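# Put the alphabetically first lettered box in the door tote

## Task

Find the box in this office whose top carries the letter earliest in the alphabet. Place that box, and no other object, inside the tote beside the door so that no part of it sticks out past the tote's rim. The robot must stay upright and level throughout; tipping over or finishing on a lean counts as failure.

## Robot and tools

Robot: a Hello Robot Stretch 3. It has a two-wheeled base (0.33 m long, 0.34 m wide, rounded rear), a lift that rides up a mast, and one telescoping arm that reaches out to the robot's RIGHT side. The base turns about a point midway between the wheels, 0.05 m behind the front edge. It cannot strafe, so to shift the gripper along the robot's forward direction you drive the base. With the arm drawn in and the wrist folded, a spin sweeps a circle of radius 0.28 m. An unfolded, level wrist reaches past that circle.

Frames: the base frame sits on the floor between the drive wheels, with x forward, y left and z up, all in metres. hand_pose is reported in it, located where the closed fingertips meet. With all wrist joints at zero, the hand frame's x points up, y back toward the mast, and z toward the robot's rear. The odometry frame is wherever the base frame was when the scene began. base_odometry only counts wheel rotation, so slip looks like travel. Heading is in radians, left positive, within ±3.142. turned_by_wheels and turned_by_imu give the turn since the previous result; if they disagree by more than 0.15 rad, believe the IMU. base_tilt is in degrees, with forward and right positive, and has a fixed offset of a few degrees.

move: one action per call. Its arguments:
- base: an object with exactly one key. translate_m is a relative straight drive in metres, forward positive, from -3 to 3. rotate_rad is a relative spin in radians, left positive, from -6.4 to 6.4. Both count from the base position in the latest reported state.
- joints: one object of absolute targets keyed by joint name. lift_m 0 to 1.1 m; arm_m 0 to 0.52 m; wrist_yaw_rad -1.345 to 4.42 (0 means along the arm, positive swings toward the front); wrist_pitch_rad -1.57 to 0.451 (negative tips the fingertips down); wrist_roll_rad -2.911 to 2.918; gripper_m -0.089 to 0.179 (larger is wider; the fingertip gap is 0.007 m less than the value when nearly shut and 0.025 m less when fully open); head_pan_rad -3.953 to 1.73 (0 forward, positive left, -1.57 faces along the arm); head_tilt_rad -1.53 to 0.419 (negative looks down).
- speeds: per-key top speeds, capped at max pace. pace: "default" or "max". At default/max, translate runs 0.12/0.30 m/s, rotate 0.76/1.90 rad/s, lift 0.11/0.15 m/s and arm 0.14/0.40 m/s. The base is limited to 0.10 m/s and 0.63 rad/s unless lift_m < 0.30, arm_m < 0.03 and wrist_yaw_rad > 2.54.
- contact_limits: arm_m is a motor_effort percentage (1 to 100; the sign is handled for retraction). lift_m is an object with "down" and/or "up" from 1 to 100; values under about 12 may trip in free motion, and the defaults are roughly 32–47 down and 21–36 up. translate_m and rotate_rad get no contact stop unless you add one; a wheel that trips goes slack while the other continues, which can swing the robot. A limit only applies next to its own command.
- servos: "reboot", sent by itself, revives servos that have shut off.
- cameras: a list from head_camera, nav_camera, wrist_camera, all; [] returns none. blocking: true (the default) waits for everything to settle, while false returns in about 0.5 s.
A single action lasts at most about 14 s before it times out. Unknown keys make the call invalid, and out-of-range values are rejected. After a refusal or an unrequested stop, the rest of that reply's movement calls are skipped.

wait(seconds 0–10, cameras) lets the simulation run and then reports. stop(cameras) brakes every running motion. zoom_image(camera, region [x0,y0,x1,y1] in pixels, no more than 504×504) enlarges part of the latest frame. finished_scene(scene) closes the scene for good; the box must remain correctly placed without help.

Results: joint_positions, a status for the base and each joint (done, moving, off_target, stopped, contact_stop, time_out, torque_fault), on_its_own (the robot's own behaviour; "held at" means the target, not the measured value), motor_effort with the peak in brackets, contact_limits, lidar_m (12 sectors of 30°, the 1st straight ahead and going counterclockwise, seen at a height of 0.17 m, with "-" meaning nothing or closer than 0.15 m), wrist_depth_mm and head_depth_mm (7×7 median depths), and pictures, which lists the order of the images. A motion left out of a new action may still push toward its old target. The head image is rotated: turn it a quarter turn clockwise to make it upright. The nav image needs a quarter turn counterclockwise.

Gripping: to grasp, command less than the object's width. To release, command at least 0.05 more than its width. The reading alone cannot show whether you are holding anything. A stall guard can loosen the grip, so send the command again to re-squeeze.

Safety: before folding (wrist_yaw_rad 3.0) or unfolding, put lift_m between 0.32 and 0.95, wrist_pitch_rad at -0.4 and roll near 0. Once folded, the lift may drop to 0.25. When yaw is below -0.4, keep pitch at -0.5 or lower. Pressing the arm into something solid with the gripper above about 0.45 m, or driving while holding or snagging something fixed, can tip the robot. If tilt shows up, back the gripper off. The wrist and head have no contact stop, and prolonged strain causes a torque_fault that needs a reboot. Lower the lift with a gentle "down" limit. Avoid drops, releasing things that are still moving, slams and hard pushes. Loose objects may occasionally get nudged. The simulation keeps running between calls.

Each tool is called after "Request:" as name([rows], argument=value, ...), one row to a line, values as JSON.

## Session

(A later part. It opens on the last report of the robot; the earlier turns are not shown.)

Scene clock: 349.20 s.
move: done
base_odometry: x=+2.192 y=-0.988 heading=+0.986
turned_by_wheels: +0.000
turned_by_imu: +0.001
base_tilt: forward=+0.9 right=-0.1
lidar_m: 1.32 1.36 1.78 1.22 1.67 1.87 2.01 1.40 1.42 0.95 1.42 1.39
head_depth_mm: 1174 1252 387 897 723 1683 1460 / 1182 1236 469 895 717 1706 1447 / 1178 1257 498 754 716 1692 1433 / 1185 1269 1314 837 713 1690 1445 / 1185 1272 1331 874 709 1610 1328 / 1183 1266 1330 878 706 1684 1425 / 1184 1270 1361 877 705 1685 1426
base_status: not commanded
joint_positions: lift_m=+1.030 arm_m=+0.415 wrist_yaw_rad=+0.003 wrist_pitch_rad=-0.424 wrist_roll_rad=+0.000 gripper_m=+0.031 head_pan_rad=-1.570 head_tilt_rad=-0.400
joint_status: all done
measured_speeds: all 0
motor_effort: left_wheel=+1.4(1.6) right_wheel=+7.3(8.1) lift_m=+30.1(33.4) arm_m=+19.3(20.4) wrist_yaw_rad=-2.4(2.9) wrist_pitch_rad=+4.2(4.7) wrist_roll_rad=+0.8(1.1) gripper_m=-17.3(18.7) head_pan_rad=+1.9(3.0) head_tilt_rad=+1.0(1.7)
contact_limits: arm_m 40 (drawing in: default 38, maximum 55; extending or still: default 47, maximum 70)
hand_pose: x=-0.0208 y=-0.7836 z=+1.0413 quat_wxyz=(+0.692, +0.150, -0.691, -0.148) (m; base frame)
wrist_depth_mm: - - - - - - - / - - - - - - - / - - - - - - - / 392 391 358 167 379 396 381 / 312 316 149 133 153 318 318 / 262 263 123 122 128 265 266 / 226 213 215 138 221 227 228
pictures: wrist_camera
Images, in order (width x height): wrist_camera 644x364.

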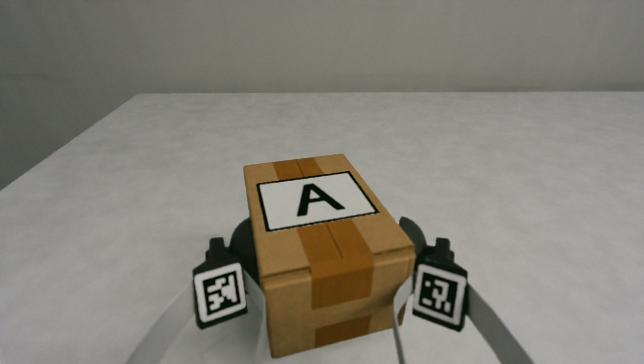

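Request:
move(joints={"arm_m": 0.0, "lift_m": 1.07}, cameras=["wrist_camera"])

Request:
move(joints={"lift_m": 0.6, "head_pan_rad": 0.0, "head_tilt_rad": -0.4}, cameras=["wrist_camera"])

Request:
move(joints={"wrist_yaw_rad": 2.6}, speeds={"wrist_yaw_rad": 0.8})

Scene clock: 379.53 s.
move: done
base_odometry: x=+2.192 y=-0.988 heading=+0.986
turned_by_wheels: +0.000
turned_by_imu: +0.001
base_tilt: forward=+0.8 right=-0.3
lidar_m: 1.32 1.35 1.78 1.22 1.67 1.87 2.00 1.40 1.42 0.95 1.42 1.39
head_depth_mm: 1180 1257 1324 - - - - / 1183 1262 1322 - - - - / 1177 1259 1332 - - - - / 1183 1264 1334 887 374 1702 1440 / 1177 1262 1330 883 708 1608 1329 / 1193 1270 1344 877 706 1696 1442 / 1194 1270 1369 873 704 1702 1429
base_status: not commanded
joint_positions: lift_m=+1.070 arm_m=+0.002 wrist_yaw_rad=+0.003 wrist_pitch_rad=-0.425 wrist_roll_rad=+0.000 gripper_m=+0.031 head_pan_rad=-1.570 head_tilt_rad=-0.400
joint_status: all done
joint sent to its limit — arm_m, lower limit.
measured_speeds: all 0
motor_effort: left_wheel=+1.4(1.7) right_wheel=+7.5(8.2) lift_m=+26.0(33.6) arm_m=-20.2(23.4) wrist_yaw_rad=-2.1(2.7) wrist_pitch_rad=+4.1(4.8) wrist_roll_rad=+0.7(1.1) gripper_m=-16.8(18.8) head_pan_rad=+1.0(3.4) head_tilt_rad=+0.8(2.1)
hand_pose: x=-0.0208 y=-0.3702 z=+1.0810 quat_wxyz=(+0.692, +0.151, -0.691, -0.148) (m; base frame)
wrist_depth_mm: - - - - - - - / - - - - - - - / - - - - - - - / - - - 167 - - - / - - 148 132 147 - - / - - 122 121 128 - - / - - - 139 - - -
pictures: wrist_camera
Images, in order (width x height): wrist_camera 644x364.

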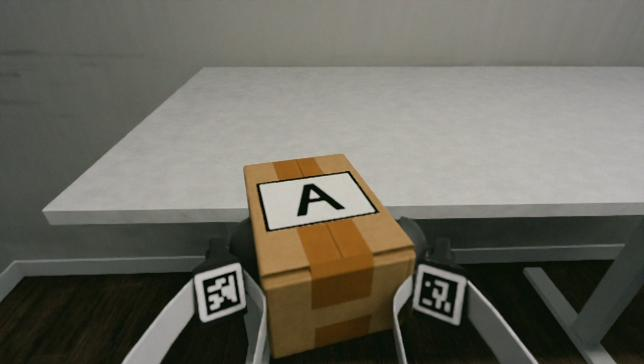

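Scene clock: 384.63 s.
move: done
base_odometry: x=+2.192 y=-0.988 heading=+0.986
turned_by_wheels: +0.000
turned_by_imu: +0.001
base_tilt: forward=+0.9 right=-0.2
lidar_m: 1.32 1.35 1.78 1.22 1.67 1.87 2.00 1.41 1.42 0.95 1.42 1.39
head_depth_mm: 1103 1179 1280 1380 1500 1621 1447 / 1108 1189 1271 1361 1503 1629 1441 / 1107 1187 1280 1361 1515 1616 1442 / 1108 1191 1284 1391 1501 1627 1439 / 1112 1189 1270 1384 1524 1621 1436 / 1116 1185 1281 1386 1514 1631 1443 / 1114 1190 1283 1397 1508 1631 1426
base_status: not commanded
joint_positions: lift_m=+0.600 arm_m=+0.002 wrist_yaw_rad=+0.003 wrist_pitch_rad=-0.425 wrist_roll_rad=+0.000 gripper_m=+0.031 head_pan_rad=+0.001 head_tilt_rad=-0.400
joint_status: all done
measured_speeds: all 0
motor_effort: left_wheel=+1.5(1.7) right_wheel=+7.8(8.2) lift_m=+21.9(24.5) arm_m=-15.8(20.4) wrist_yaw_rad=-2.1(2.8) wrist_pitch_rad=+4.3(4.9) wrist_roll_rad=+0.7(1.1) gripper_m=-17.7(18.5) head_pan_rad=-2.5(4.6) head_tilt_rad=+1.7(3.4)
hand_pose: x=-0.0208 y=-0.3702 z=+0.6110 quat_wxyz=(+0.692, +0.151, -0.691, -0.148) (m; base frame)
wrist_depth_mm: - - - - - - - / - - - - - - - / - - - - - - - / - - - 167 - - - / - - 148 133 152 - - / 889 891 122 122 128 897 893 / 783 723 128 139 752 764 777
pictures: wrist_camera
Images, in order (width x height): wrist_camera 644x364.

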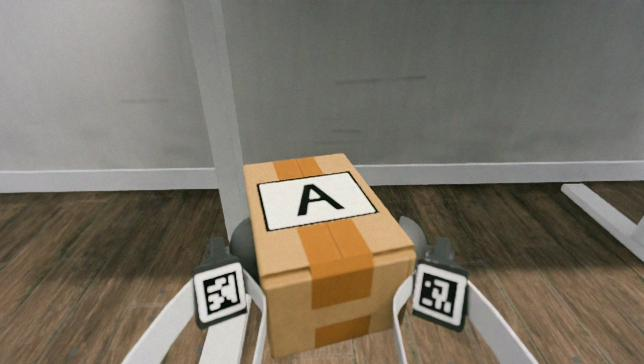

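Scene clock: 388.47 s.
move: done
base_odometry: x=+2.192 y=-0.988 heading=+0.986
turned_by_wheels: +0.000
turned_by_imu: +0.001
base_tilt: forward=+1.0 right=-0.2
lidar_m: 1.32 1.35 1.78 1.22 1.67 1.87 2.01 1.40 1.42 0.95 1.43 1.39
head_depth_mm: 1113 1184 1285 1382 1500 1620 1446 / 1114 1184 1270 1368 1507 1635 1449 / 1107 1191 1275 1363 1500 1633 1439 / 1110 1191 1272 1385 1507 1628 1435 / 1113 1191 1284 1404 1508 1637 1444 / 1116 1184 1275 1405 1510 1636 1428 / 1107 1197 1275 1403 1511 1645 1422
base_status: not commanded
joint_positions: lift_m=+0.600 arm_m=+0.002 wrist_yaw_rad=+2.597 wrist_pitch_rad=-0.425 wrist_roll_rad=+0.000 gripper_m=+0.031 head_pan_rad=+0.000 head_tilt_rad=-0.400
joint_status: all done
measured_speeds: all 0
motor_effort: left_wheel=+1.6(1.8) right_wheel=+7.7(8.2) lift_m=+24.9(25.0) arm_m=-12.8(15.8) wrist_yaw_rad=+3.2(6.2) wrist_pitch_rad=+4.5(4.8) wrist_roll_rad=+1.0(1.1) gripper_m=-18.0(18.8) head_pan_rad=-3.4(5.1) head_tilt_rad=+1.6(3.4)
hand_pose: x=+0.0946 y=+0.0443 z=+0.6110 quat_wxyz=(+0.330, +0.706, -0.042, +0.626) (m; base frame)
wrist_depth_mm: - - - - - - - / - - - - - - - / - - - - - - - / - - - 167 - - - / - - 148 133 152 - - / 879 879 123 122 128 876 886 / 228 719 719 139 740 758 768
pictures: head_camera (sideways), nav_camera (sideways), wrist_camera
Images, in order (width x height): head_camera 896x504, nav_camera 672x504, wrist_camera 644x364.

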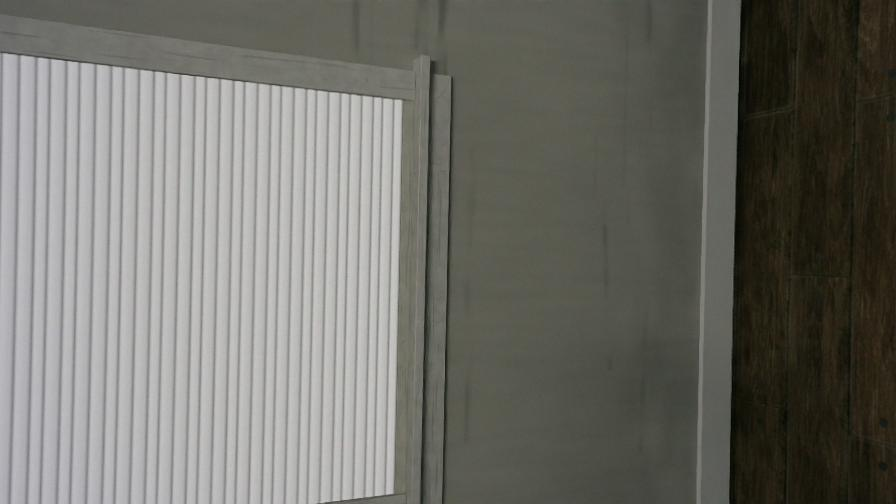

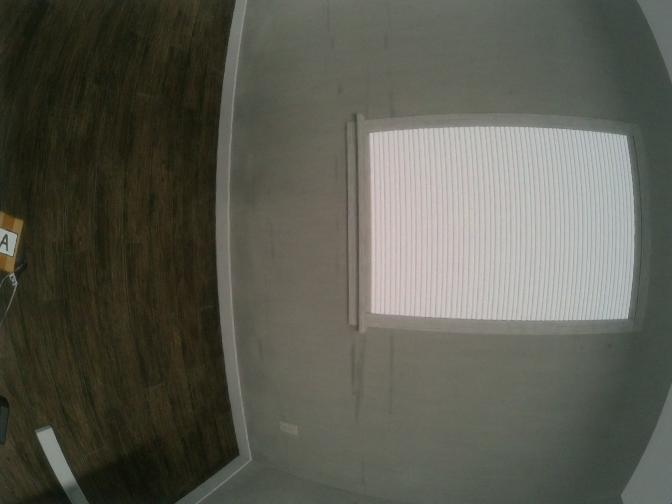

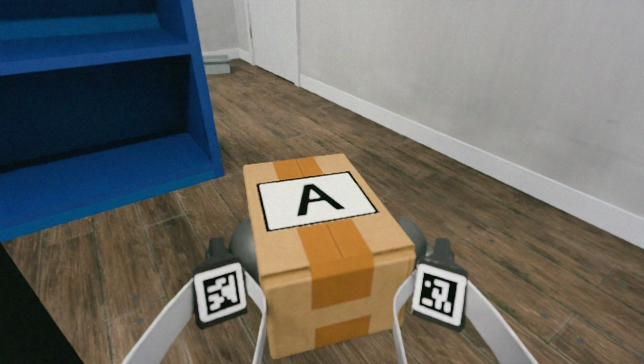

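Request:
move(base={"translate_m": 0.74}, joints={"lift_m": 0.4}, cameras=[])

Request:
move(base={"rotate_rad": 1.571}, joints={"head_tilt_rad": -0.5}, cameras=["head_camera", "wrist_camera"])

Scene clock: 403.43 s.
move: done
base_odometry: x=+2.600 y=-0.371 heading=+0.986
turned_by_wheels: +0.000
turned_by_imu: +0.000
base_tilt: forward=+1.0 right=-0.1
lidar_m: 0.59 0.60 0.79 1.90 1.38 1.75 2.73 2.00 1.05 1.35 0.88 0.62
head_depth_mm: 464 495 532 575 627 661 769 / 465 496 533 576 627 662 766 / 464 497 533 577 630 664 771 / 465 497 534 577 629 664 773 / 465 497 535 578 628 666 769 / 466 499 536 579 631 664 771 / 467 498 536 580 632 666 771
base_status: done
joint_positions: lift_m=+0.400 arm_m=+0.002 wrist_yaw_rad=+2.597 wrist_pitch_rad=-0.425 wrist_roll_rad=+0.000 gripper_m=+0.031 head_pan_rad=+0.000 head_tilt_rad=-0.400
joint_status: all done
measured_speeds: all 0
motor_effort: left_wheel=+6.1(13.2) right_wheel=+3.5(13.6) lift_m=+21.6(25.6) arm_m=-3.7(10.4) wrist_yaw_rad=+3.2(3.8) wrist_pitch_rad=+4.3(5.0) wrist_roll_rad=+0.8(1.1) gripper_m=-17.9(18.8) head_pan_rad=-3.4(4.5) head_tilt_rad=+2.2(4.0)
hand_pose: x=+0.0945 y=+0.0444 z=+0.4110 quat_wxyz=(+0.330, +0.706, -0.042, +0.626) (m; base frame)
wrist_depth_mm: - - - - - - - / - - - - - - - / - - - - - - - / - - 943 167 - - - / 773 776 148 133 138 - - / 652 660 123 122 128 636 - / 223 540 530 137 543 561 518
pictures: none
No camera images: "cameras" was empty.

Scene clock: 407.03 s.
move: done
base_odometry: x=+2.600 y=-0.371 heading=+2.557
turned_by_wheels: +1.570
turned_by_imu: +1.566
base_tilt: forward=+0.9 right=-0.2
lidar_m: 1.81 1.28 1.75 2.73 2.06 1.05 1.35 0.90 0.63 0.59 0.60 0.78
head_depth_mm: 1823 1829 1824 1820 1820 1599 1344 / 2678 2627 2582 2448 2015 1605 1348 / 2901 3175 3394 2670 2002 1593 1354 / 2931 3186 3380 2680 1986 1598 1334 / 2938 3215 3391 2662 1973 1598 1334 / 2977 3210 3377 2322 1835 1595 1331 / 1246 1238 1336 1415 1741 1584 1339
base_status: done
joint_positions: lift_m=+0.400 arm_m=+0.002 wrist_yaw_rad=+2.597 wrist_pitch_rad=-0.425 wrist_roll_rad=+0.000 gripper_m=+0.031 head_pan_rad=+0.000 head_tilt_rad=-0.500
joint_status: all done
measured_speeds: all 0
motor_effort: left_wheel=-10.6(15.4) right_wheel=+11.1(14.8) lift_m=+23.2(23.4) arm_m=-14.0(14.0) wrist_yaw_rad=+2.8(3.7) wrist_pitch_rad=+4.3(4.9) wrist_roll_rad=+0.8(1.1) gripper_m=-17.7(18.5) head_pan_rad=-2.1(4.0) head_tilt_rad=-2.5(4.1)
hand_pose: x=+0.0945 y=+0.0443 z=+0.4110 quat_wxyz=(+0.330, +0.706, -0.042, +0.626) (m; base frame)
wrist_depth_mm: - - - - - - - / - - - - - - - / - - - - - - - / 979 968 908 167 - - - / 765 784 148 132 152 778 778 / 642 646 123 122 128 646 645 / 222 536 528 138 549 563 556
pictures: head_camera (sideways), wrist_camera
Images, in order (width x height): head_camera 896x504, wrist_camera 644x364.

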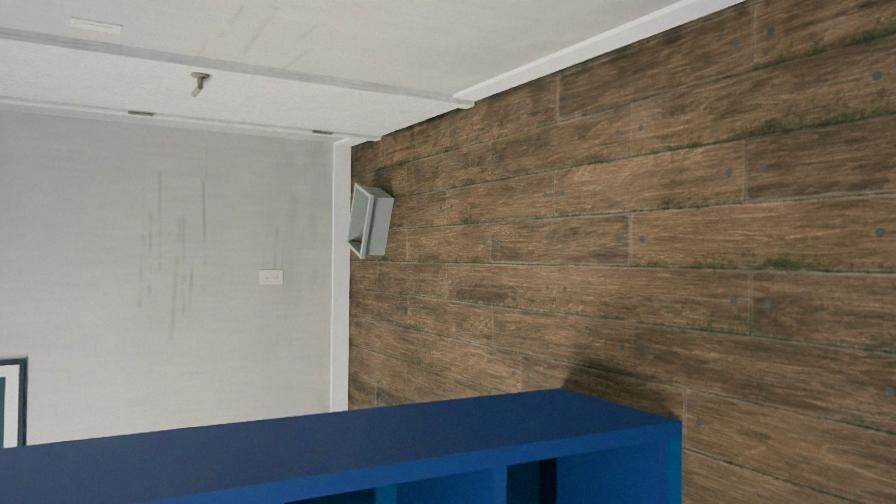

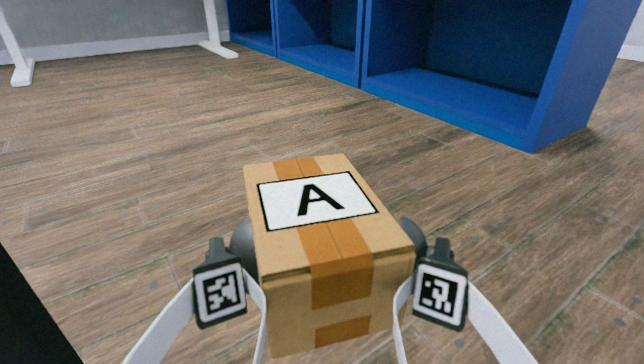

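Request:
move(joints={"lift_m": 0.29}, cameras=[])

Request:
move(base={"translate_m": 2.2}, speeds={"translate_m": 0.25}, joints={"head_tilt_rad": -0.7, "head_pan_rad": -0.2}, cameras=["head_camera", "wrist_camera", "nav_camera"])

Scene clock: 414.90 s.
move: done
base_odometry: x=+2.600 y=-0.371 heading=+2.557
turned_by_wheels: +0.000
turned_by_imu: +0.001
base_tilt: forward=+1.1 right=-0.2
lidar_m: 1.81 1.28 1.75 2.72 2.06 1.05 1.35 0.90 0.62 0.59 0.60 0.78
head_depth_mm: 1843 1843 1829 1817 1820 1579 1345 / 2673 2646 2589 2412 2017 1613 1343 / 2957 3228 3453 2657 2013 1599 1339 / 2953 3167 3464 2659 1979 1582 1338 / 2929 3191 3456 2636 1990 1589 1338 / 2969 3231 3389 2328 1876 1594 1331 / 1238 1256 1336 1413 1753 1587 1332
base_status: not commanded
joint_positions: lift_m=+0.290 arm_m=+0.002 wrist_yaw_rad=+2.597 wrist_pitch_rad=-0.425 wrist_roll_rad=+0.000 gripper_m=+0.031 head_pan_rad=+0.000 head_tilt_rad=-0.500
joint_status: all done
measured_speeds: all 0
motor_effort: left_wheel=-10.6(10.7) right_wheel=+11.0(11.5) lift_m=+21.3(23.4) arm_m=-20.0(20.5) wrist_yaw_rad=+3.3(3.7) wrist_pitch_rad=+4.3(4.9) wrist_roll_rad=+0.8(1.1) gripper_m=-17.2(18.8) head_pan_rad=-3.2(4.5) head_tilt_rad=-3.0(3.8)
hand_pose: x=+0.0945 y=+0.0443 z=+0.3010 quat_wxyz=(+0.330, +0.706, -0.042, +0.626) (m; base frame)
wrist_depth_mm: - - - - - - - / - - - - - - - / - - - - - - - / 783 770 743 167 772 788 785 / 615 622 150 132 153 620 624 / 517 524 123 122 128 524 520 / 223 266 282 137 437 451 451
pictures: none
No camera images: "cameras" was empty.

Scene clock: 426.07 s.
move: done
base_odometry: x=+0.766 y=+0.844 heading=+2.557
turned_by_wheels: +0.000
turned_by_imu: -0.002
base_tilt: forward=+1.0 right=-0.2
lidar_m: 1.23 1.26 1.63 2.69 0.77 0.73 2.36 0.66 0.46 0.40 0.42 0.55
head_depth_mm: 746 781 818 859 907 958 1017 / 967 1023 1009 1102 1188 1276 1193 / 1101 1230 1378 1550 1589 1382 1205 / 1080 1199 1367 1597 1632 1351 1201 / 1056 1172 1331 1546 1632 1314 1205 / 1038 1158 1305 1504 1621 1344 1206 / 1024 1133 1283 1473 1618 1390 1206
base_status: done
joint_positions: lift_m=+0.290 arm_m=+0.002 wrist_yaw_rad=+2.597 wrist_pitch_rad=-0.425 wrist_roll_rad=+0.000 gripper_m=+0.031 head_pan_rad=-0.200 head_tilt_rad=-0.700
joint_status: all done
measured_speeds: all 0
motor_effort: left_wheel=+4.7(14.2) right_wheel=+6.4(14.5) lift_m=+23.3(23.6) arm_m=-16.7(19.9) wrist_yaw_rad=+3.1(4.0) wrist_pitch_rad=+4.4(5.0) wrist_roll_rad=+0.8(1.1) gripper_m=-17.2(18.8) head_pan_rad=+3.2(4.5) head_tilt_rad=+1.3(5.2)
hand_pose: x=+0.0945 y=+0.0443 z=+0.3010 quat_wxyz=(+0.330, +0.706, -0.042, +0.626) (m; base frame)
wrist_depth_mm: - - - - - - - / - - - - - - - / - - - - - - 992 / 767 777 731 167 778 783 - / 619 622 149 132 152 624 605 / 522 524 123 122 128 523 523 / 222 265 283 138 438 449 446
pictures: head_camera (sideways), nav_camera (sideways), wrist_camera
Images, in order (width x height): head_camera 896x504, nav_camera 672x504, wrist_camera 644x364.

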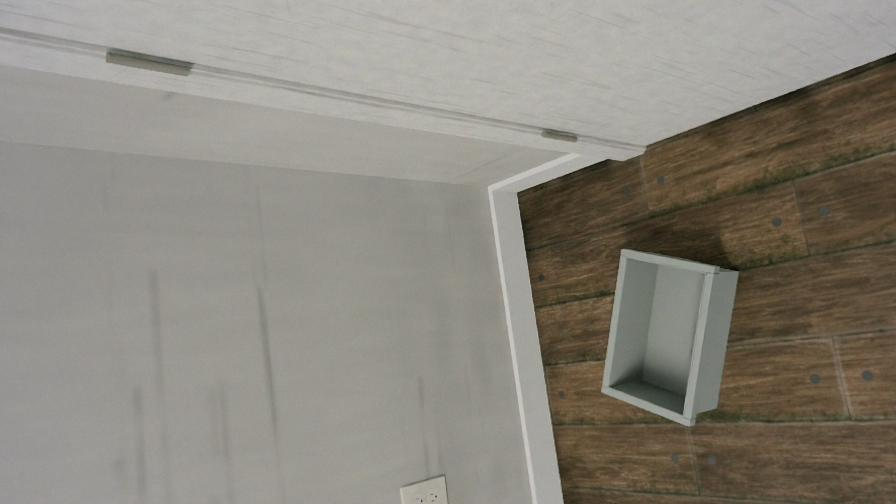

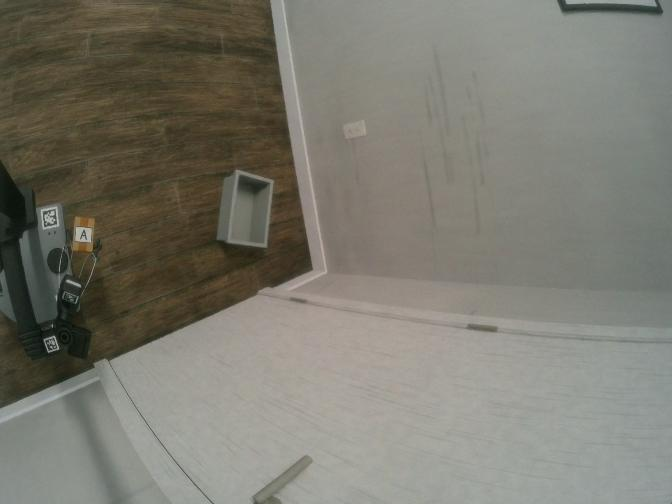

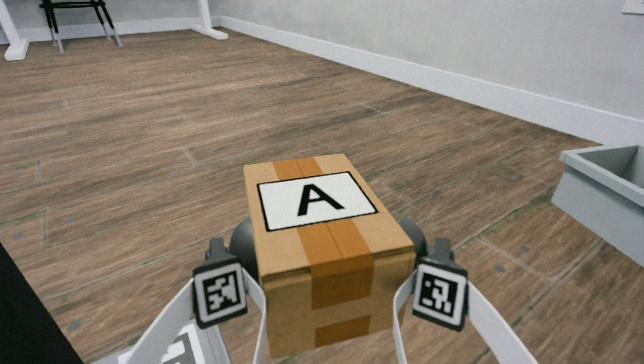

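Request:
move(base={"translate_m": 0.15}, cameras=[])

Request:
move(base={"rotate_rad": 1.571}, joints={"head_tilt_rad": -0.7, "head_pan_rad": -1.57}, cameras=[])

Request:
move(base={"translate_m": 0.034}, joints={"lift_m": 0.5})

Scene clock: 453.03 s.
move: done
base_odometry: x=+0.641 y=+0.926 heading=+2.557
turned_by_wheels: +0.000
turned_by_imu: +0.001
base_tilt: forward=+0.9 right=+0.0
lidar_m: 1.08 1.10 1.43 2.74 1.00 0.85 2.31 0.65 0.41 0.40 0.41 0.53
head_depth_mm: 762 739 786 836 880 934 996 / 934 991 1054 1118 1116 1242 1188 / 963 1080 1225 1416 1548 1383 1211 / 944 1054 1198 1390 1564 1355 1190 / 928 1032 1180 1354 1550 1329 1179 / 908 1010 1143 1321 1519 1352 1184 / 894 996 1125 1273 1505 1372 1203
base_status: done
joint_positions: lift_m=+0.290 arm_m=+0.002 wrist_yaw_rad=+2.597 wrist_pitch_rad=-0.425 wrist_roll_rad=+0.000 gripper_m=+0.031 head_pan_rad=-0.200 head_tilt_rad=-0.700
joint_status: not commanded
measured_speeds: all 0
motor_effort: left_wheel=+9.2(10.9) right_wheel=+3.5(11.3) lift_m=+24.4(24.6) arm_m=-15.1(16.2) wrist_yaw_rad=+3.3(3.6) wrist_pitch_rad=+4.3(4.9) wrist_roll_rad=+0.8(1.0) gripper_m=-17.2(18.8) head_pan_rad=+3.8(4.4) head_tilt_rad=+1.1(1.7)
hand_pose: x=+0.0945 y=+0.0444 z=+0.3010 quat_wxyz=(+0.330, +0.706, -0.042, +0.626) (m; base frame)
wrist_depth_mm: - - - - - - - / - - - - - - - / - - - - - - - / 772 778 740 167 775 763 629 / 619 624 149 133 152 620 - / 525 521 123 121 128 521 498 / 222 267 280 137 432 447 446
pictures: none
No camera images: "cameras" was empty.

Scene clock: 456.37 s.
move: done
base_odometry: x=+0.641 y=+0.926 heading=-2.156
turned_by_wheels: +1.570
turned_by_imu: +1.566
base_tilt: forward=+1.2 right=-0.1
lidar_m: 2.72 1.02 0.84 2.48 0.66 0.42 0.40 0.41 0.53 1.08 1.10 1.42
head_depth_mm: 935 1051 1172 1262 1273 1229 1167 / 932 1046 1186 1375 1558 1379 1201 / 935 1039 1190 1375 1555 1330 1186 / 928 1042 1179 1359 1546 1342 1180 / 922 1032 1174 1372 1537 1344 1201 / 926 1033 1171 1363 1548 1382 1205 / 919 1032 1177 1359 1557 1382 1200
base_status: done
joint_positions: lift_m=+0.290 arm_m=+0.002 wrist_yaw_rad=+2.597 wrist_pitch_rad=-0.425 wrist_roll_rad=+0.000 gripper_m=+0.031 head_pan_rad=-1.575 head_tilt_rad=-0.700
joint_status: all done
measured_speeds: all 0
motor_effort: left_wheel=-11.0(14.4) right_wheel=+9.7(14.9) lift_m=+24.8(25.3) arm_m=-20.3(20.6) wrist_yaw_rad=+3.1(3.8) wrist_pitch_rad=+4.4(5.0) wrist_roll_rad=+0.8(1.1) gripper_m=-16.8(18.2) head_pan_rad=+3.0(5.7) head_tilt_rad=+0.9(3.2)
hand_pose: x=+0.0945 y=+0.0444 z=+0.3010 quat_wxyz=(+0.330, +0.706, -0.042, +0.626) (m; base frame)
wrist_depth_mm: - - - 777 - - - / - - - 854 - - - / - - - 957 - - - / 776 767 744 167 769 764 778 / 613 625 149 133 151 623 617 / 522 523 123 122 128 517 522 / 223 266 280 138 434 451 444
pictures: none
No camera images: "cameras" was empty.

Scene clock: 459.10 s.
move: done
base_odometry: x=+0.622 y=+0.898 heading=-2.156
turned_by_wheels: +0.000
turned_by_imu: +0.000
base_tilt: forward=+1.0 right=-0.2
lidar_m: 2.68 1.02 0.83 2.68 0.72 0.49 0.44 0.45 0.57 1.08 1.09 1.41
head_depth_mm: 933 1047 1182 1307 1388 1307 1194 / 926 1039 1188 1371 1546 1385 1210 / 925 1041 1178 1369 1545 1316 1181 / 927 1035 1184 1360 1555 1341 1186 / 925 1033 1171 1357 1555 1354 1199 / 923 1031 1169 1356 1540 1386 1197 / 922 1032 1169 1351 1547 1377 1206
base_status: done
joint_positions: lift_m=+0.500 arm_m=+0.002 wrist_yaw_rad=+2.597 wrist_pitch_rad=-0.426 wrist_roll_rad=+0.000 gripper_m=+0.031 head_pan_rad=-1.570 head_tilt_rad=-0.700
joint_status: all done
measured_speeds: all 0
motor_effort: left_wheel=+5.7(6.9) right_wheel=+5.1(13.2) lift_m=+30.4(33.1) arm_m=-19.8(20.6) wrist_yaw_rad=+3.1(3.6) wrist_pitch_rad=+4.6(4.8) wrist_roll_rad=+0.8(1.1) gripper_m=-18.2(18.5) head_pan_rad=+3.4(4.6) head_tilt_rad=-0.5(1.9)
hand_pose: x=+0.0945 y=+0.0443 z=+0.5110 quat_wxyz=(+0.330, +0.706, -0.042, +0.626) (m; base frame)
wrist_depth_mm: - - - 806 - - - / - - - 861 - - - / - - - - - - - / - - - 167 - - - / 926 902 148 133 152 917 897 / 758 765 123 122 128 766 780 / 223 629 621 139 654 670 661
pictures: head_camera (sideways), nav_camera (sideways), wrist_camera
Images, in order (width x height): head_camera 896x504, nav_camera 672x504, wrist_camera 644x364.

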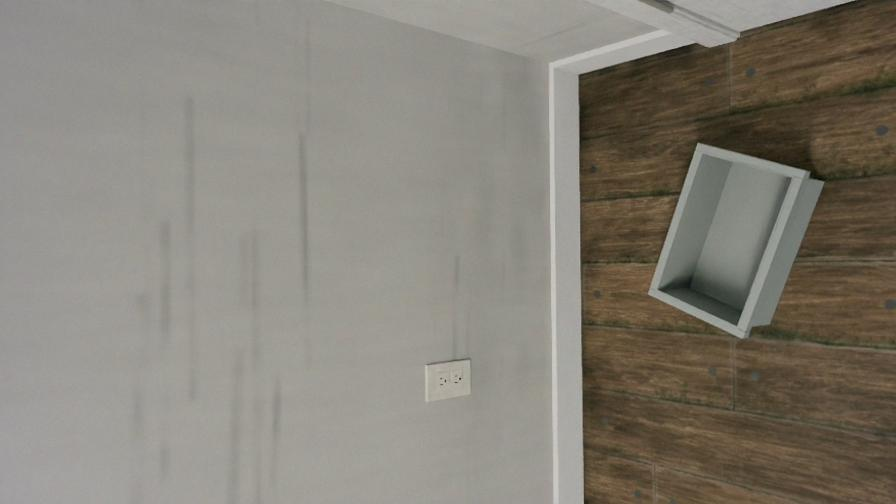

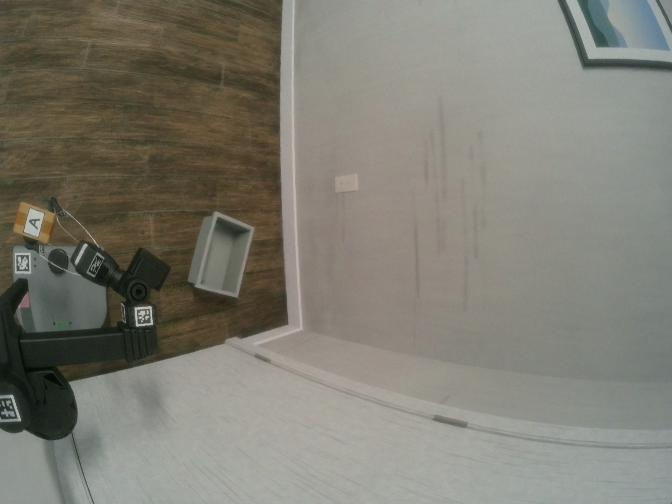

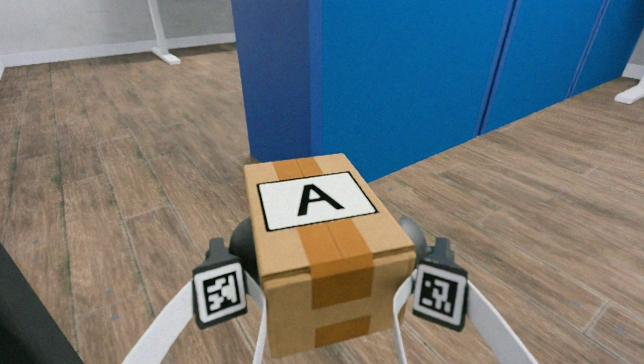

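Request:
move(joints={"wrist_yaw_rad": 0.0}, speeds={"wrist_yaw_rad": 0.8}, cameras=[])

Request:
move(joints={"wrist_pitch_rad": -0.9, "arm_m": 0.31}, speeds={"wrist_pitch_rad": 0.5})

Scene clock: 469.90 s.
move: done
base_odometry: x=+0.622 y=+0.898 heading=-2.156
turned_by_wheels: +0.000
turned_by_imu: +0.001
base_tilt: forward=+0.9 right=+0.0
lidar_m: 2.68 1.02 0.83 2.68 0.72 0.49 0.44 0.45 0.57 1.08 1.10 1.41
head_depth_mm: 932 1045 1191 1310 1392 1308 1200 / 926 1039 1190 1372 1548 1396 1208 / 925 1040 1175 1372 1548 1329 740 / 918 1040 1170 1376 1543 1353 1141 / 921 1032 1173 1364 1544 1350 1207 / 926 1033 1173 1363 1545 1375 1201 / 918 1033 1171 1345 1537 1376 1200
base_status: not commanded
joint_positions: lift_m=+0.500 arm_m=+0.002 wrist_yaw_rad=+0.004 wrist_pitch_rad=-0.426 wrist_roll_rad=+0.000 gripper_m=+0.031 head_pan_rad=-1.570 head_tilt_rad=-0.700
joint_status: all done
measured_speeds: all 0
motor_effort: left_wheel=+5.7(6.0) right_wheel=+5.6(5.6) lift_m=+21.4(25.6) arm_m=-19.0(19.9) wrist_yaw_rad=-2.2(6.6) wrist_pitch_rad=+4.6(4.9) wrist_roll_rad=+0.8(1.1) gripper_m=-17.7(18.5) head_pan_rad=+3.3(5.1) head_tilt_rad=-0.3(2.0)
hand_pose: x=-0.0207 y=-0.3702 z=+0.5110 quat_wxyz=(+0.692, +0.151, -0.690, -0.148) (m; base frame)
wrist_depth_mm: - - - - - - 418 / - - - - - - 449 / - - - - - 533 - / - - 168 167 - 546 - / 895 910 148 133 152 604 - / 764 773 123 122 128 640 - / 659 633 631 135 632 627 -
pictures: none
No camera images: "cameras" was empty.

Scene clock: 473.40 s.
move: done
base_odometry: x=+0.622 y=+0.898 heading=-2.156
turned_by_wheels: +0.000
turned_by_imu: +0.001
base_tilt: forward=+0.7 right=+0.1
lidar_m: 2.67 1.02 0.83 2.68 0.72 0.49 0.44 0.44 0.57 1.08 1.09 1.41
head_depth_mm: 931 1046 1188 1306 1402 1310 1196 / 922 1041 1186 1375 1547 658 542 / 926 1038 1176 1372 1549 700 1183 / 926 1041 1173 1359 1545 1325 1180 / 921 1032 1175 1368 1545 1350 1210 / 921 1034 1176 1352 1548 1380 1205 / 921 1030 1160 1355 1540 1372 1202
base_status: not commanded
joint_positions: lift_m=+0.500 arm_m=+0.310 wrist_yaw_rad=+0.003 wrist_pitch_rad=-0.914 wrist_roll_rad=+0.000 gripper_m=+0.031 head_pan_rad=-1.570 head_tilt_rad=-0.700
joint_status: all done
measured_speeds: all 0
motor_effort: left_wheel=+5.7(5.9) right_wheel=+5.1(6.0) lift_m=+24.5(24.7) arm_m=+21.2(23.9) wrist_yaw_rad=-1.7(2.9) wrist_pitch_rad=+2.6(6.3) wrist_roll_rad=+0.8(1.1) gripper_m=-15.6(18.2) head_pan_rad=+2.1(4.6) head_tilt_rad=-2.5(2.8)
hand_pose: x=-0.0212 y=-0.5924 z=+0.4211 quat_wxyz=(+0.635, +0.313, -0.634, -0.311) (m; base frame)
wrist_depth_mm: - - - - - - - / - - - - - - - / 713 718 710 735 720 706 - / 666 654 653 177 647 641 368 / 610 615 484 132 154 603 445 / 559 568 123 128 128 560 472 / 526 107 517 139 508 518 460
pictures: head_camera (sideways), nav_camera (sideways), wrist_camera
Images, in order (width x height): head_camera 896x504, nav_camera 672x504, wrist_camera 644x364.

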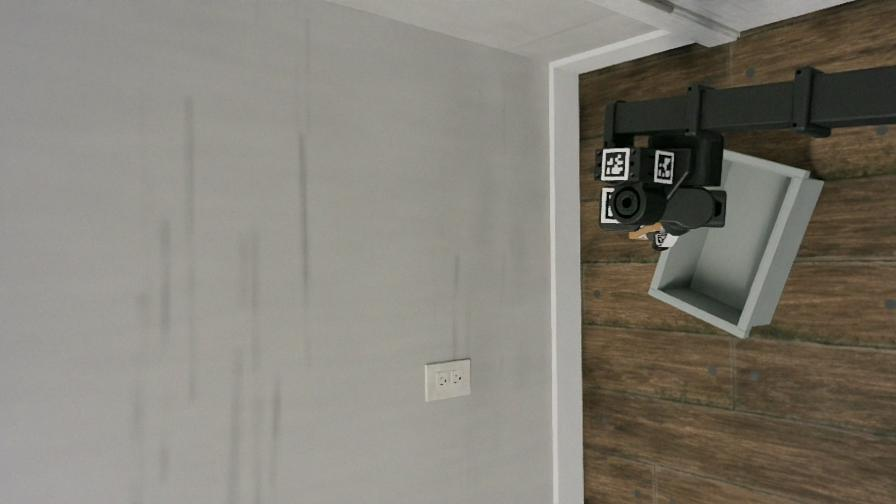

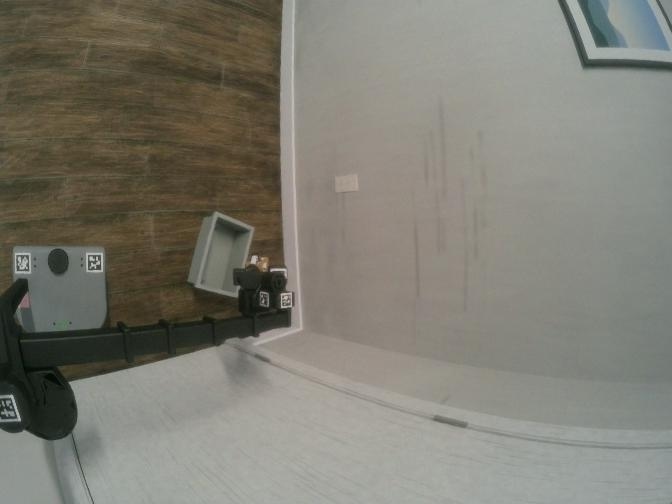

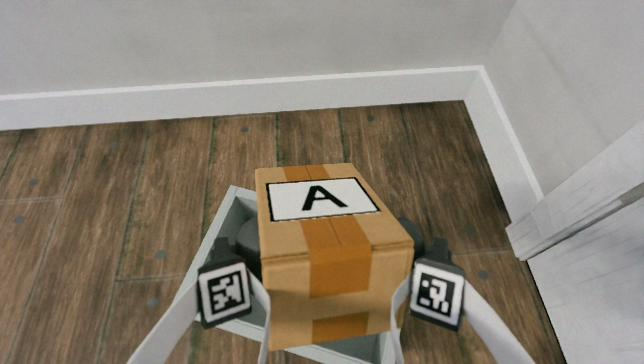

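Request:
move(joints={"lift_m": 0.36}, cameras=["wrist_camera", "head_camera"])

Scene clock: 487.17 s.
move: done
base_odometry: x=+0.622 y=+0.898 heading=-2.156
turned_by_wheels: +0.000
turned_by_imu: +0.001
base_tilt: forward=+0.9 right=-0.1
lidar_m: 2.68 1.02 0.83 2.68 0.72 0.49 0.44 0.45 0.57 1.08 1.10 1.41
head_depth_mm: 927 1043 1182 1315 1399 1295 1199 / 931 1041 1180 1374 1552 1355 704 / 923 1037 1179 1371 1555 790 1159 / 925 1045 1176 1358 1552 1319 1188 / 923 1034 1167 1359 1544 1358 1200 / 923 1035 1172 1342 1545 1379 1205 / 923 1028 1174 1352 1547 1376 1208
base_status: not commanded
joint_positions: lift_m=+0.360 arm_m=+0.310 wrist_yaw_rad=+0.003 wrist_pitch_rad=-0.914 wrist_roll_rad=+0.000 gripper_m=+0.031 head_pan_rad=-1.570 head_tilt_rad=-0.700
joint_status: all done
measured_speeds: all 0
motor_effort: left_wheel=+5.7(5.9) right_wheel=+5.1(5.9) lift_m=+22.0(25.4) arm_m=+20.5(21.3) wrist_yaw_rad=-1.4(2.1) wrist_pitch_rad=+2.5(2.9) wrist_roll_rad=+1.0(1.1) gripper_m=-15.6(16.4) head_pan_rad=+2.6(3.6) head_tilt_rad=-3.3(3.3)
hand_pose: x=-0.0212 y=-0.5922 z=+0.2810 quat_wxyz=(+0.635, +0.313, -0.634, -0.312) (m; base frame)
wrist_depth_mm: - - - - - 593 - / 592 605 611 608 618 593 - / 553 562 553 555 547 544 439 / 501 503 392 176 489 500 401 / 465 457 - 132 148 459 406 / 426 416 122 128 129 424 414 / 394 107 384 141 283 399 393
pictures: head_camera (sideways), wrist_camera
Images, in order (width x height): head_camera 896x504, wrist_camera 644x364.

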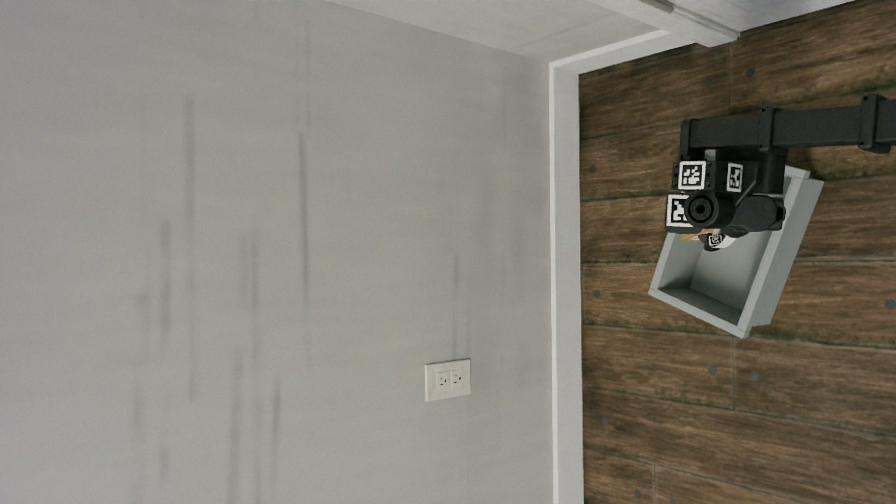

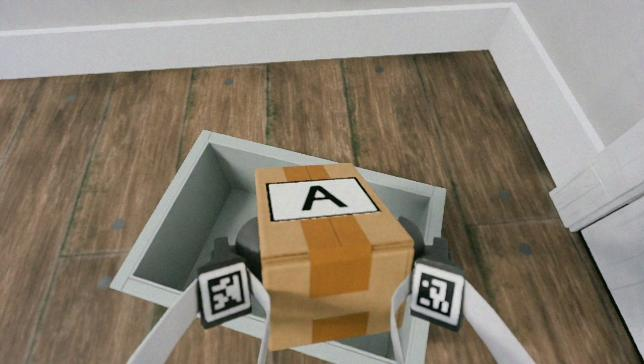

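Request:
move(base={"translate_m": 0.034}, joints={"arm_m": 0.388}, cameras=["wrist_camera"])

Request:
move(joints={"lift_m": 0.2}, contact_limits={"lift_m": {"down": 13}}, cameras=["wrist_camera"])

Scene clock: 505.07 s.
move: done
base_odometry: x=+0.604 y=+0.870 heading=-2.156
turned_by_wheels: +0.000
turned_by_imu: +0.000
base_tilt: forward=+1.1 right=-0.1
lidar_m: 2.68 1.03 0.81 2.88 0.77 0.52 0.47 0.48 0.62 1.08 1.10 1.41
head_depth_mm: 929 1041 1187 1335 1485 1366 1206 / 925 1034 1180 1381 1552 1325 702 / 922 1031 1173 1366 1536 846 1161 / 919 1034 1171 1363 1551 1322 1203 / 923 1032 1168 1347 1554 1374 1207 / 921 1037 1171 1356 1551 1381 1197 / 919 1029 1172 1355 1552 1380 1202
base_status: done
joint_positions: lift_m=+0.360 arm_m=+0.388 wrist_yaw_rad=+0.003 wrist_pitch_rad=-0.915 wrist_roll_rad=+0.000 gripper_m=+0.031 head_pan_rad=-1.570 head_tilt_rad=-0.700
joint_status: all done
measured_speeds: all 0
motor_effort: left_wheel=+8.7(11.7) right_wheel=+2.2(9.2) lift_m=+22.8(23.4) arm_m=+20.3(23.4) wrist_yaw_rad=-1.8(2.1) wrist_pitch_rad=+2.4(2.8) wrist_roll_rad=+1.0(1.1) gripper_m=-15.7(16.6) head_pan_rad=+3.2(3.3) head_tilt_rad=-2.8(3.7)
hand_pose: x=-0.0212 y=-0.6702 z=+0.2810 quat_wxyz=(+0.635, +0.313, -0.634, -0.312) (m; base frame)
wrist_depth_mm: - - - - - - - / - - - 585 597 568 498 / 552 543 556 551 551 545 470 / 504 498 503 176 498 501 453 / 468 458 334 132 152 462 456 / 428 429 123 128 128 416 416 / 401 97 - 138 - 389 391
pictures: wrist_camera
Images, in order (width x height): wrist_camera 644x364.

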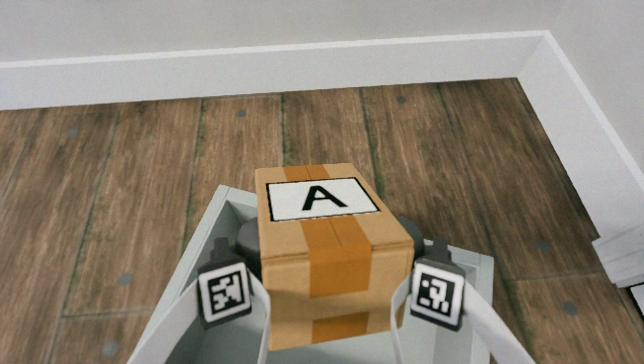

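Scene clock: 507.37 s.
move: done
base_odometry: x=+0.604 y=+0.870 heading=-2.156
turned_by_wheels: +0.000
turned_by_imu: +0.000
base_tilt: forward=+1.2 right=-0.3
lidar_m: 2.67 1.03 0.81 2.87 0.77 0.52 0.47 0.48 0.61 0.65 1.09 1.41
head_depth_mm: 928 1044 1183 1343 1489 1359 1210 / 925 1037 1173 1369 1558 1376 1190 / 928 1041 1176 1364 1561 950 1145 / 926 1033 1174 1372 1547 1323 1203 / 924 1031 1169 1351 1556 1382 1199 / 918 1027 1170 1355 1552 1369 1207 / 920 1028 1159 1349 1540 1366 1200
base_status: not commanded
joint_positions: lift_m=+0.200 arm_m=+0.388 wrist_yaw_rad=+0.003 wrist_pitch_rad=-0.915 wrist_roll_rad=+0.000 gripper_m=+0.031 head_pan_rad=-1.570 head_tilt_rad=-0.700
joint_status: all done
measured_speeds: all 0
motor_effort: left_wheel=+8.7(8.9) right_wheel=+2.2(2.9) lift_m=+21.5(23.6) arm_m=+13.0(20.3) wrist_yaw_rad=-1.8(2.2) wrist_pitch_rad=+2.8(2.8) wrist_roll_rad=+0.8(1.1) gripper_m=-16.0(16.6) head_pan_rad=+1.8(4.0) head_tilt_rad=-3.7(4.6)
contact_limits: lift_m down 13 (down: maximum 72; up: maximum 65)
hand_pose: x=-0.0212 y=-0.6702 z=+0.1210 quat_wxyz=(+0.635, +0.313, -0.634, -0.312) (m; base frame)
wrist_depth_mm: 433 434 441 436 440 441 420 / 394 394 402 396 387 391 392 / 355 215 238 219 363 352 352 / 321 - 271 176 224 203 320 / 176 - - 132 152 242 290 / - - 122 127 129 - - / - 97 - 137 - - -
pictures: wrist_camera
Images, in order (width x height): wrist_camera 644x364.

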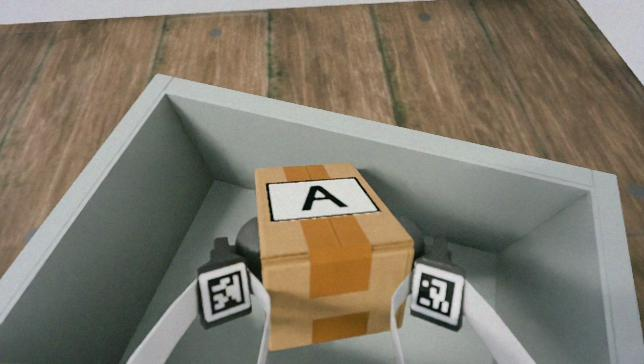

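Request:
move(joints={"lift_m": 0.1}, speeds={"lift_m": 0.03}, contact_limits={"lift_m": {"down": 12}}, cameras=["wrist_camera"])

Scene clock: 512.67 s.
move: contact_stop
base_odometry: x=+0.604 y=+0.870 heading=-2.156
turned_by_wheels: +0.000
turned_by_imu: +0.001
base_tilt: forward=+0.9 right=-0.2
lidar_m: 2.67 1.03 0.81 2.89 0.77 0.52 0.47 0.48 0.62 1.08 1.09 1.41
head_depth_mm: 930 1038 1187 1340 1483 1358 1205 / 925 1036 1180 1369 1555 1398 1205 / 926 1037 1173 1368 1551 1284 1001 / 919 1032 1167 1356 1534 1321 1173 / 922 1031 1172 1361 1549 1382 1198 / 921 1028 1172 1363 1538 1382 1203 / 919 1031 1167 1358 1540 1381 1205
base_status: not commanded
joint_positions: lift_m=+0.102 arm_m=+0.388 wrist_yaw_rad=+0.000 wrist_pitch_rad=-0.900 wrist_roll_rad=+0.006 gripper_m=+0.031 head_pan_rad=-1.570 head_tilt_rad=-0.700
joint_status: lift_m contact_stop (moved -0.098 of -0.100)
measured_speeds: translate_m=+0.000 rotate_rad=+0.000 lift_m=+0.002 arm_m=+0.000 wrist_yaw_rad=+0.000 wrist_pitch_rad=+0.000 wrist_roll_rad=+0.000 head_pan_rad=+0.000 head_tilt_rad=+0.000
on_its_own: lift_m is slack since a contact_stop
motor_effort: left_wheel=+6.5(8.9) right_wheel=+3.2(3.5) lift_m=+22.3(23.2) arm_m=-1.6(8.9) wrist_yaw_rad=+0.8(2.2) wrist_pitch_rad=-0.4(2.9) wrist_roll_rad=-1.4(1.8) gripper_m=-14.4(16.7) head_pan_rad=+2.3(3.9) head_tilt_rad=-2.7(5.0)
contact_limits: lift_m down 12 (down: maximum 72; up: maximum 65)
hand_pose: x=-0.0217 y=-0.6734 z=+0.0253 quat_wxyz=(+0.635, +0.307, -0.638, -0.309) (m; base frame)
wrist_depth_mm: - 169 155 142 130 122 113 / - 202 188 164 155 138 126 / - - 209 171 179 164 148 / - - 143 144 206 195 169 / - 195 150 126 136 194 - / 179 181 123 129 127 179 179 / 169 108 166 165 165 164 166
pictures: wrist_camera
Images, in order (width x height): wrist_camera 644x364.

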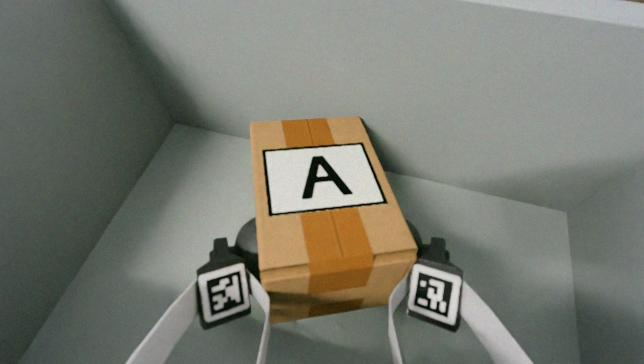

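Request:
move(joints={"lift_m": 0.106}, cameras=[])

Request:
move(joints={"gripper_m": 0.12}, cameras=["wrist_camera"])

Scene clock: 515.57 s.
move: done
base_odometry: x=+0.604 y=+0.870 heading=-2.156
turned_by_wheels: +0.000
turned_by_imu: +0.000
base_tilt: forward=+1.0 right=-0.1
lidar_m: 2.67 1.02 0.81 2.89 0.77 0.52 0.47 0.48 0.62 1.08 1.09 1.41
head_depth_mm: 932 1036 1184 1344 1492 1344 1200 / 929 1037 1179 1365 1545 1364 1198 / 926 1035 1178 1357 1532 1297 1002 / 921 1037 1178 1366 1542 1323 1168 / 921 1029 1174 1355 1558 1381 1204 / 922 1026 1164 1354 1526 1382 1202 / 919 1026 1167 1358 1537 1376 1200
base_status: not commanded
joint_positions: lift_m=+0.106 arm_m=+0.388 wrist_yaw_rad=+0.000 wrist_pitch_rad=-0.906 wrist_roll_rad=+0.003 gripper_m=+0.031 head_pan_rad=-1.570 head_tilt_rad=-0.700
joint_status: all done
measured_speeds: all 0
motor_effort: left_wheel=+6.4(6.6) right_wheel=+3.3(3.4) lift_m=+30.3(30.8) arm_m=-9.9(10.1) wrist_yaw_rad=+0.5(1.8) wrist_pitch_rad=+1.2(1.2) wrist_roll_rad=-0.3(1.4) gripper_m=-15.6(16.5) head_pan_rad=+1.9(3.3) head_tilt_rad=-2.8(4.9)
hand_pose: x=-0.0216 y=-0.6722 z=+0.0282 quat_wxyz=(+0.635, +0.309, -0.637, -0.310) (m; base frame)
wrist_depth_mm: - 168 157 144 131 121 116 / - 205 189 167 154 139 126 / - - 213 174 179 165 150 / - - - 145 205 196 170 / - 195 149 126 135 194 - / 181 184 122 130 127 183 - / 170 106 167 167 167 166 -
pictures: none
No camera images: "cameras" was empty.

Scene clock: 517.00 s.
move: done
base_odometry: x=+0.604 y=+0.870 heading=-2.156
turned_by_wheels: +0.000
turned_by_imu: +0.000
base_tilt: forward=+1.0 right=+0.0
lidar_m: 2.67 1.02 0.81 2.88 0.76 0.52 0.47 0.48 0.61 1.08 1.10 1.41
head_depth_mm: 928 1043 1187 1346 1486 1352 1207 / 928 1041 1176 1366 1544 1382 1204 / 926 1035 1173 1366 1548 1299 997 / 926 1037 1178 1367 1550 1323 1180 / 924 1031 1172 1366 1549 1382 1204 / 921 1029 1170 1355 1536 1384 1201 / 917 1023 1165 1349 1549 1375 1206
base_status: not commanded
joint_positions: lift_m=+0.106 arm_m=+0.388 wrist_yaw_rad=+0.000 wrist_pitch_rad=-0.909 wrist_roll_rad=+0.003 gripper_m=+0.120 head_pan_rad=-1.570 head_tilt_rad=-0.700
joint_status: all done
measured_speeds: all 0
motor_effort: left_wheel=+6.3(6.7) right_wheel=+3.3(3.7) lift_m=+29.4(30.8) arm_m=-13.9(14.0) wrist_yaw_rad=+0.7(1.2) wrist_pitch_rad=+1.3(1.8) wrist_roll_rad=-0.3(0.6) gripper_m=-0.4(87.1) head_pan_rad=+2.1(3.0) head_tilt_rad=-3.7(5.1)
hand_pose: x=-0.0216 y=-0.6714 z=+0.0278 quat_wxyz=(+0.634, +0.310, -0.636, -0.311) (m; base frame)
wrist_depth_mm: - 169 157 144 131 123 115 / - 205 191 168 154 140 127 / - - 221 182 181 166 151 / - - - 157 202 197 171 / - 196 191 144 147 191 - / 180 125 176 136 176 125 - / - 165 169 167 169 125 -
pictures: wrist_camera
Images, in order (width x height): wrist_camera 644x364.

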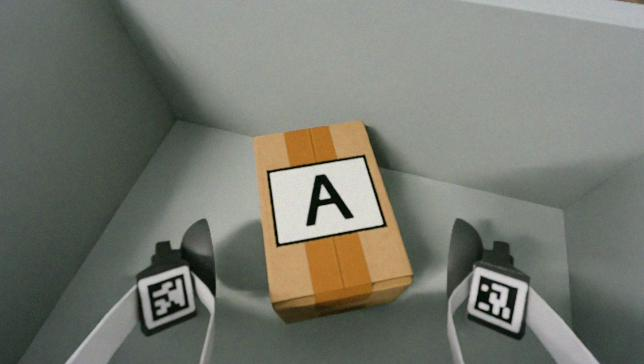

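Request:
move(joints={"lift_m": 0.4}, cameras=["wrist_camera"])

Request:
finished_scene(scene=1)

Scene clock: 522.80 s.
move: done
base_odometry: x=+0.604 y=+0.870 heading=-2.156
turned_by_wheels: +0.000
turned_by_imu: +0.001
base_tilt: forward=+0.9 right=-0.1
lidar_m: 2.67 1.03 0.81 2.88 0.77 0.52 0.47 0.48 0.62 1.07 1.09 1.40
head_depth_mm: 925 1040 1175 1339 1475 1358 1207 / 925 1034 1179 1370 1548 1306 632 / 924 1037 1171 1363 1538 1267 1184 / 920 1036 1179 1362 1553 1318 1205 / 921 1028 1166 1364 1544 1389 1202 / 917 1031 1164 1356 1538 1376 1203 / 920 1028 1165 1354 1542 1378 1194
base_status: not commanded
joint_positions: lift_m=+0.400 arm_m=+0.388 wrist_yaw_rad=+0.000 wrist_pitch_rad=-0.909 wrist_roll_rad=+0.003 gripper_m=+0.120 head_pan_rad=-1.570 head_tilt_rad=-0.700
joint_status: all done
measured_speeds: all 0
motor_effort: left_wheel=+6.4(6.7) right_wheel=+3.1(3.6) lift_m=+30.0(32.7) arm_m=-15.1(20.5) wrist_yaw_rad=+0.5(1.2) wrist_pitch_rad=+1.8(1.8) wrist_roll_rad=-0.3(0.7) gripper_m=-0.2(1.2) head_pan_rad=+1.0(2.8) head_tilt_rad=-4.1(5.2)
hand_pose: x=-0.0216 y=-0.6714 z=+0.3218 quat_wxyz=(+0.634, +0.310, -0.636, -0.311) (m; base frame)
wrist_depth_mm: - - - - - - - / - - - - - 603 - / 601 594 605 598 597 601 506 / 553 551 551 548 554 548 473 / 506 507 411 502 512 492 462 / 470 123 - 419 381 126 452 / 433 122 - 390 - 129 426
pictures: wrist_camera
Images, in order (width x height): wrist_camera 644x364.

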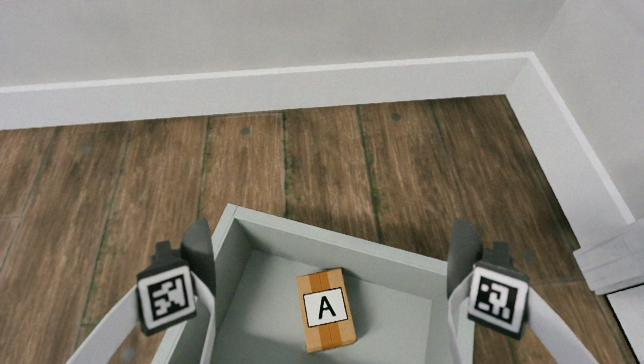

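The scene is finished: the task was done.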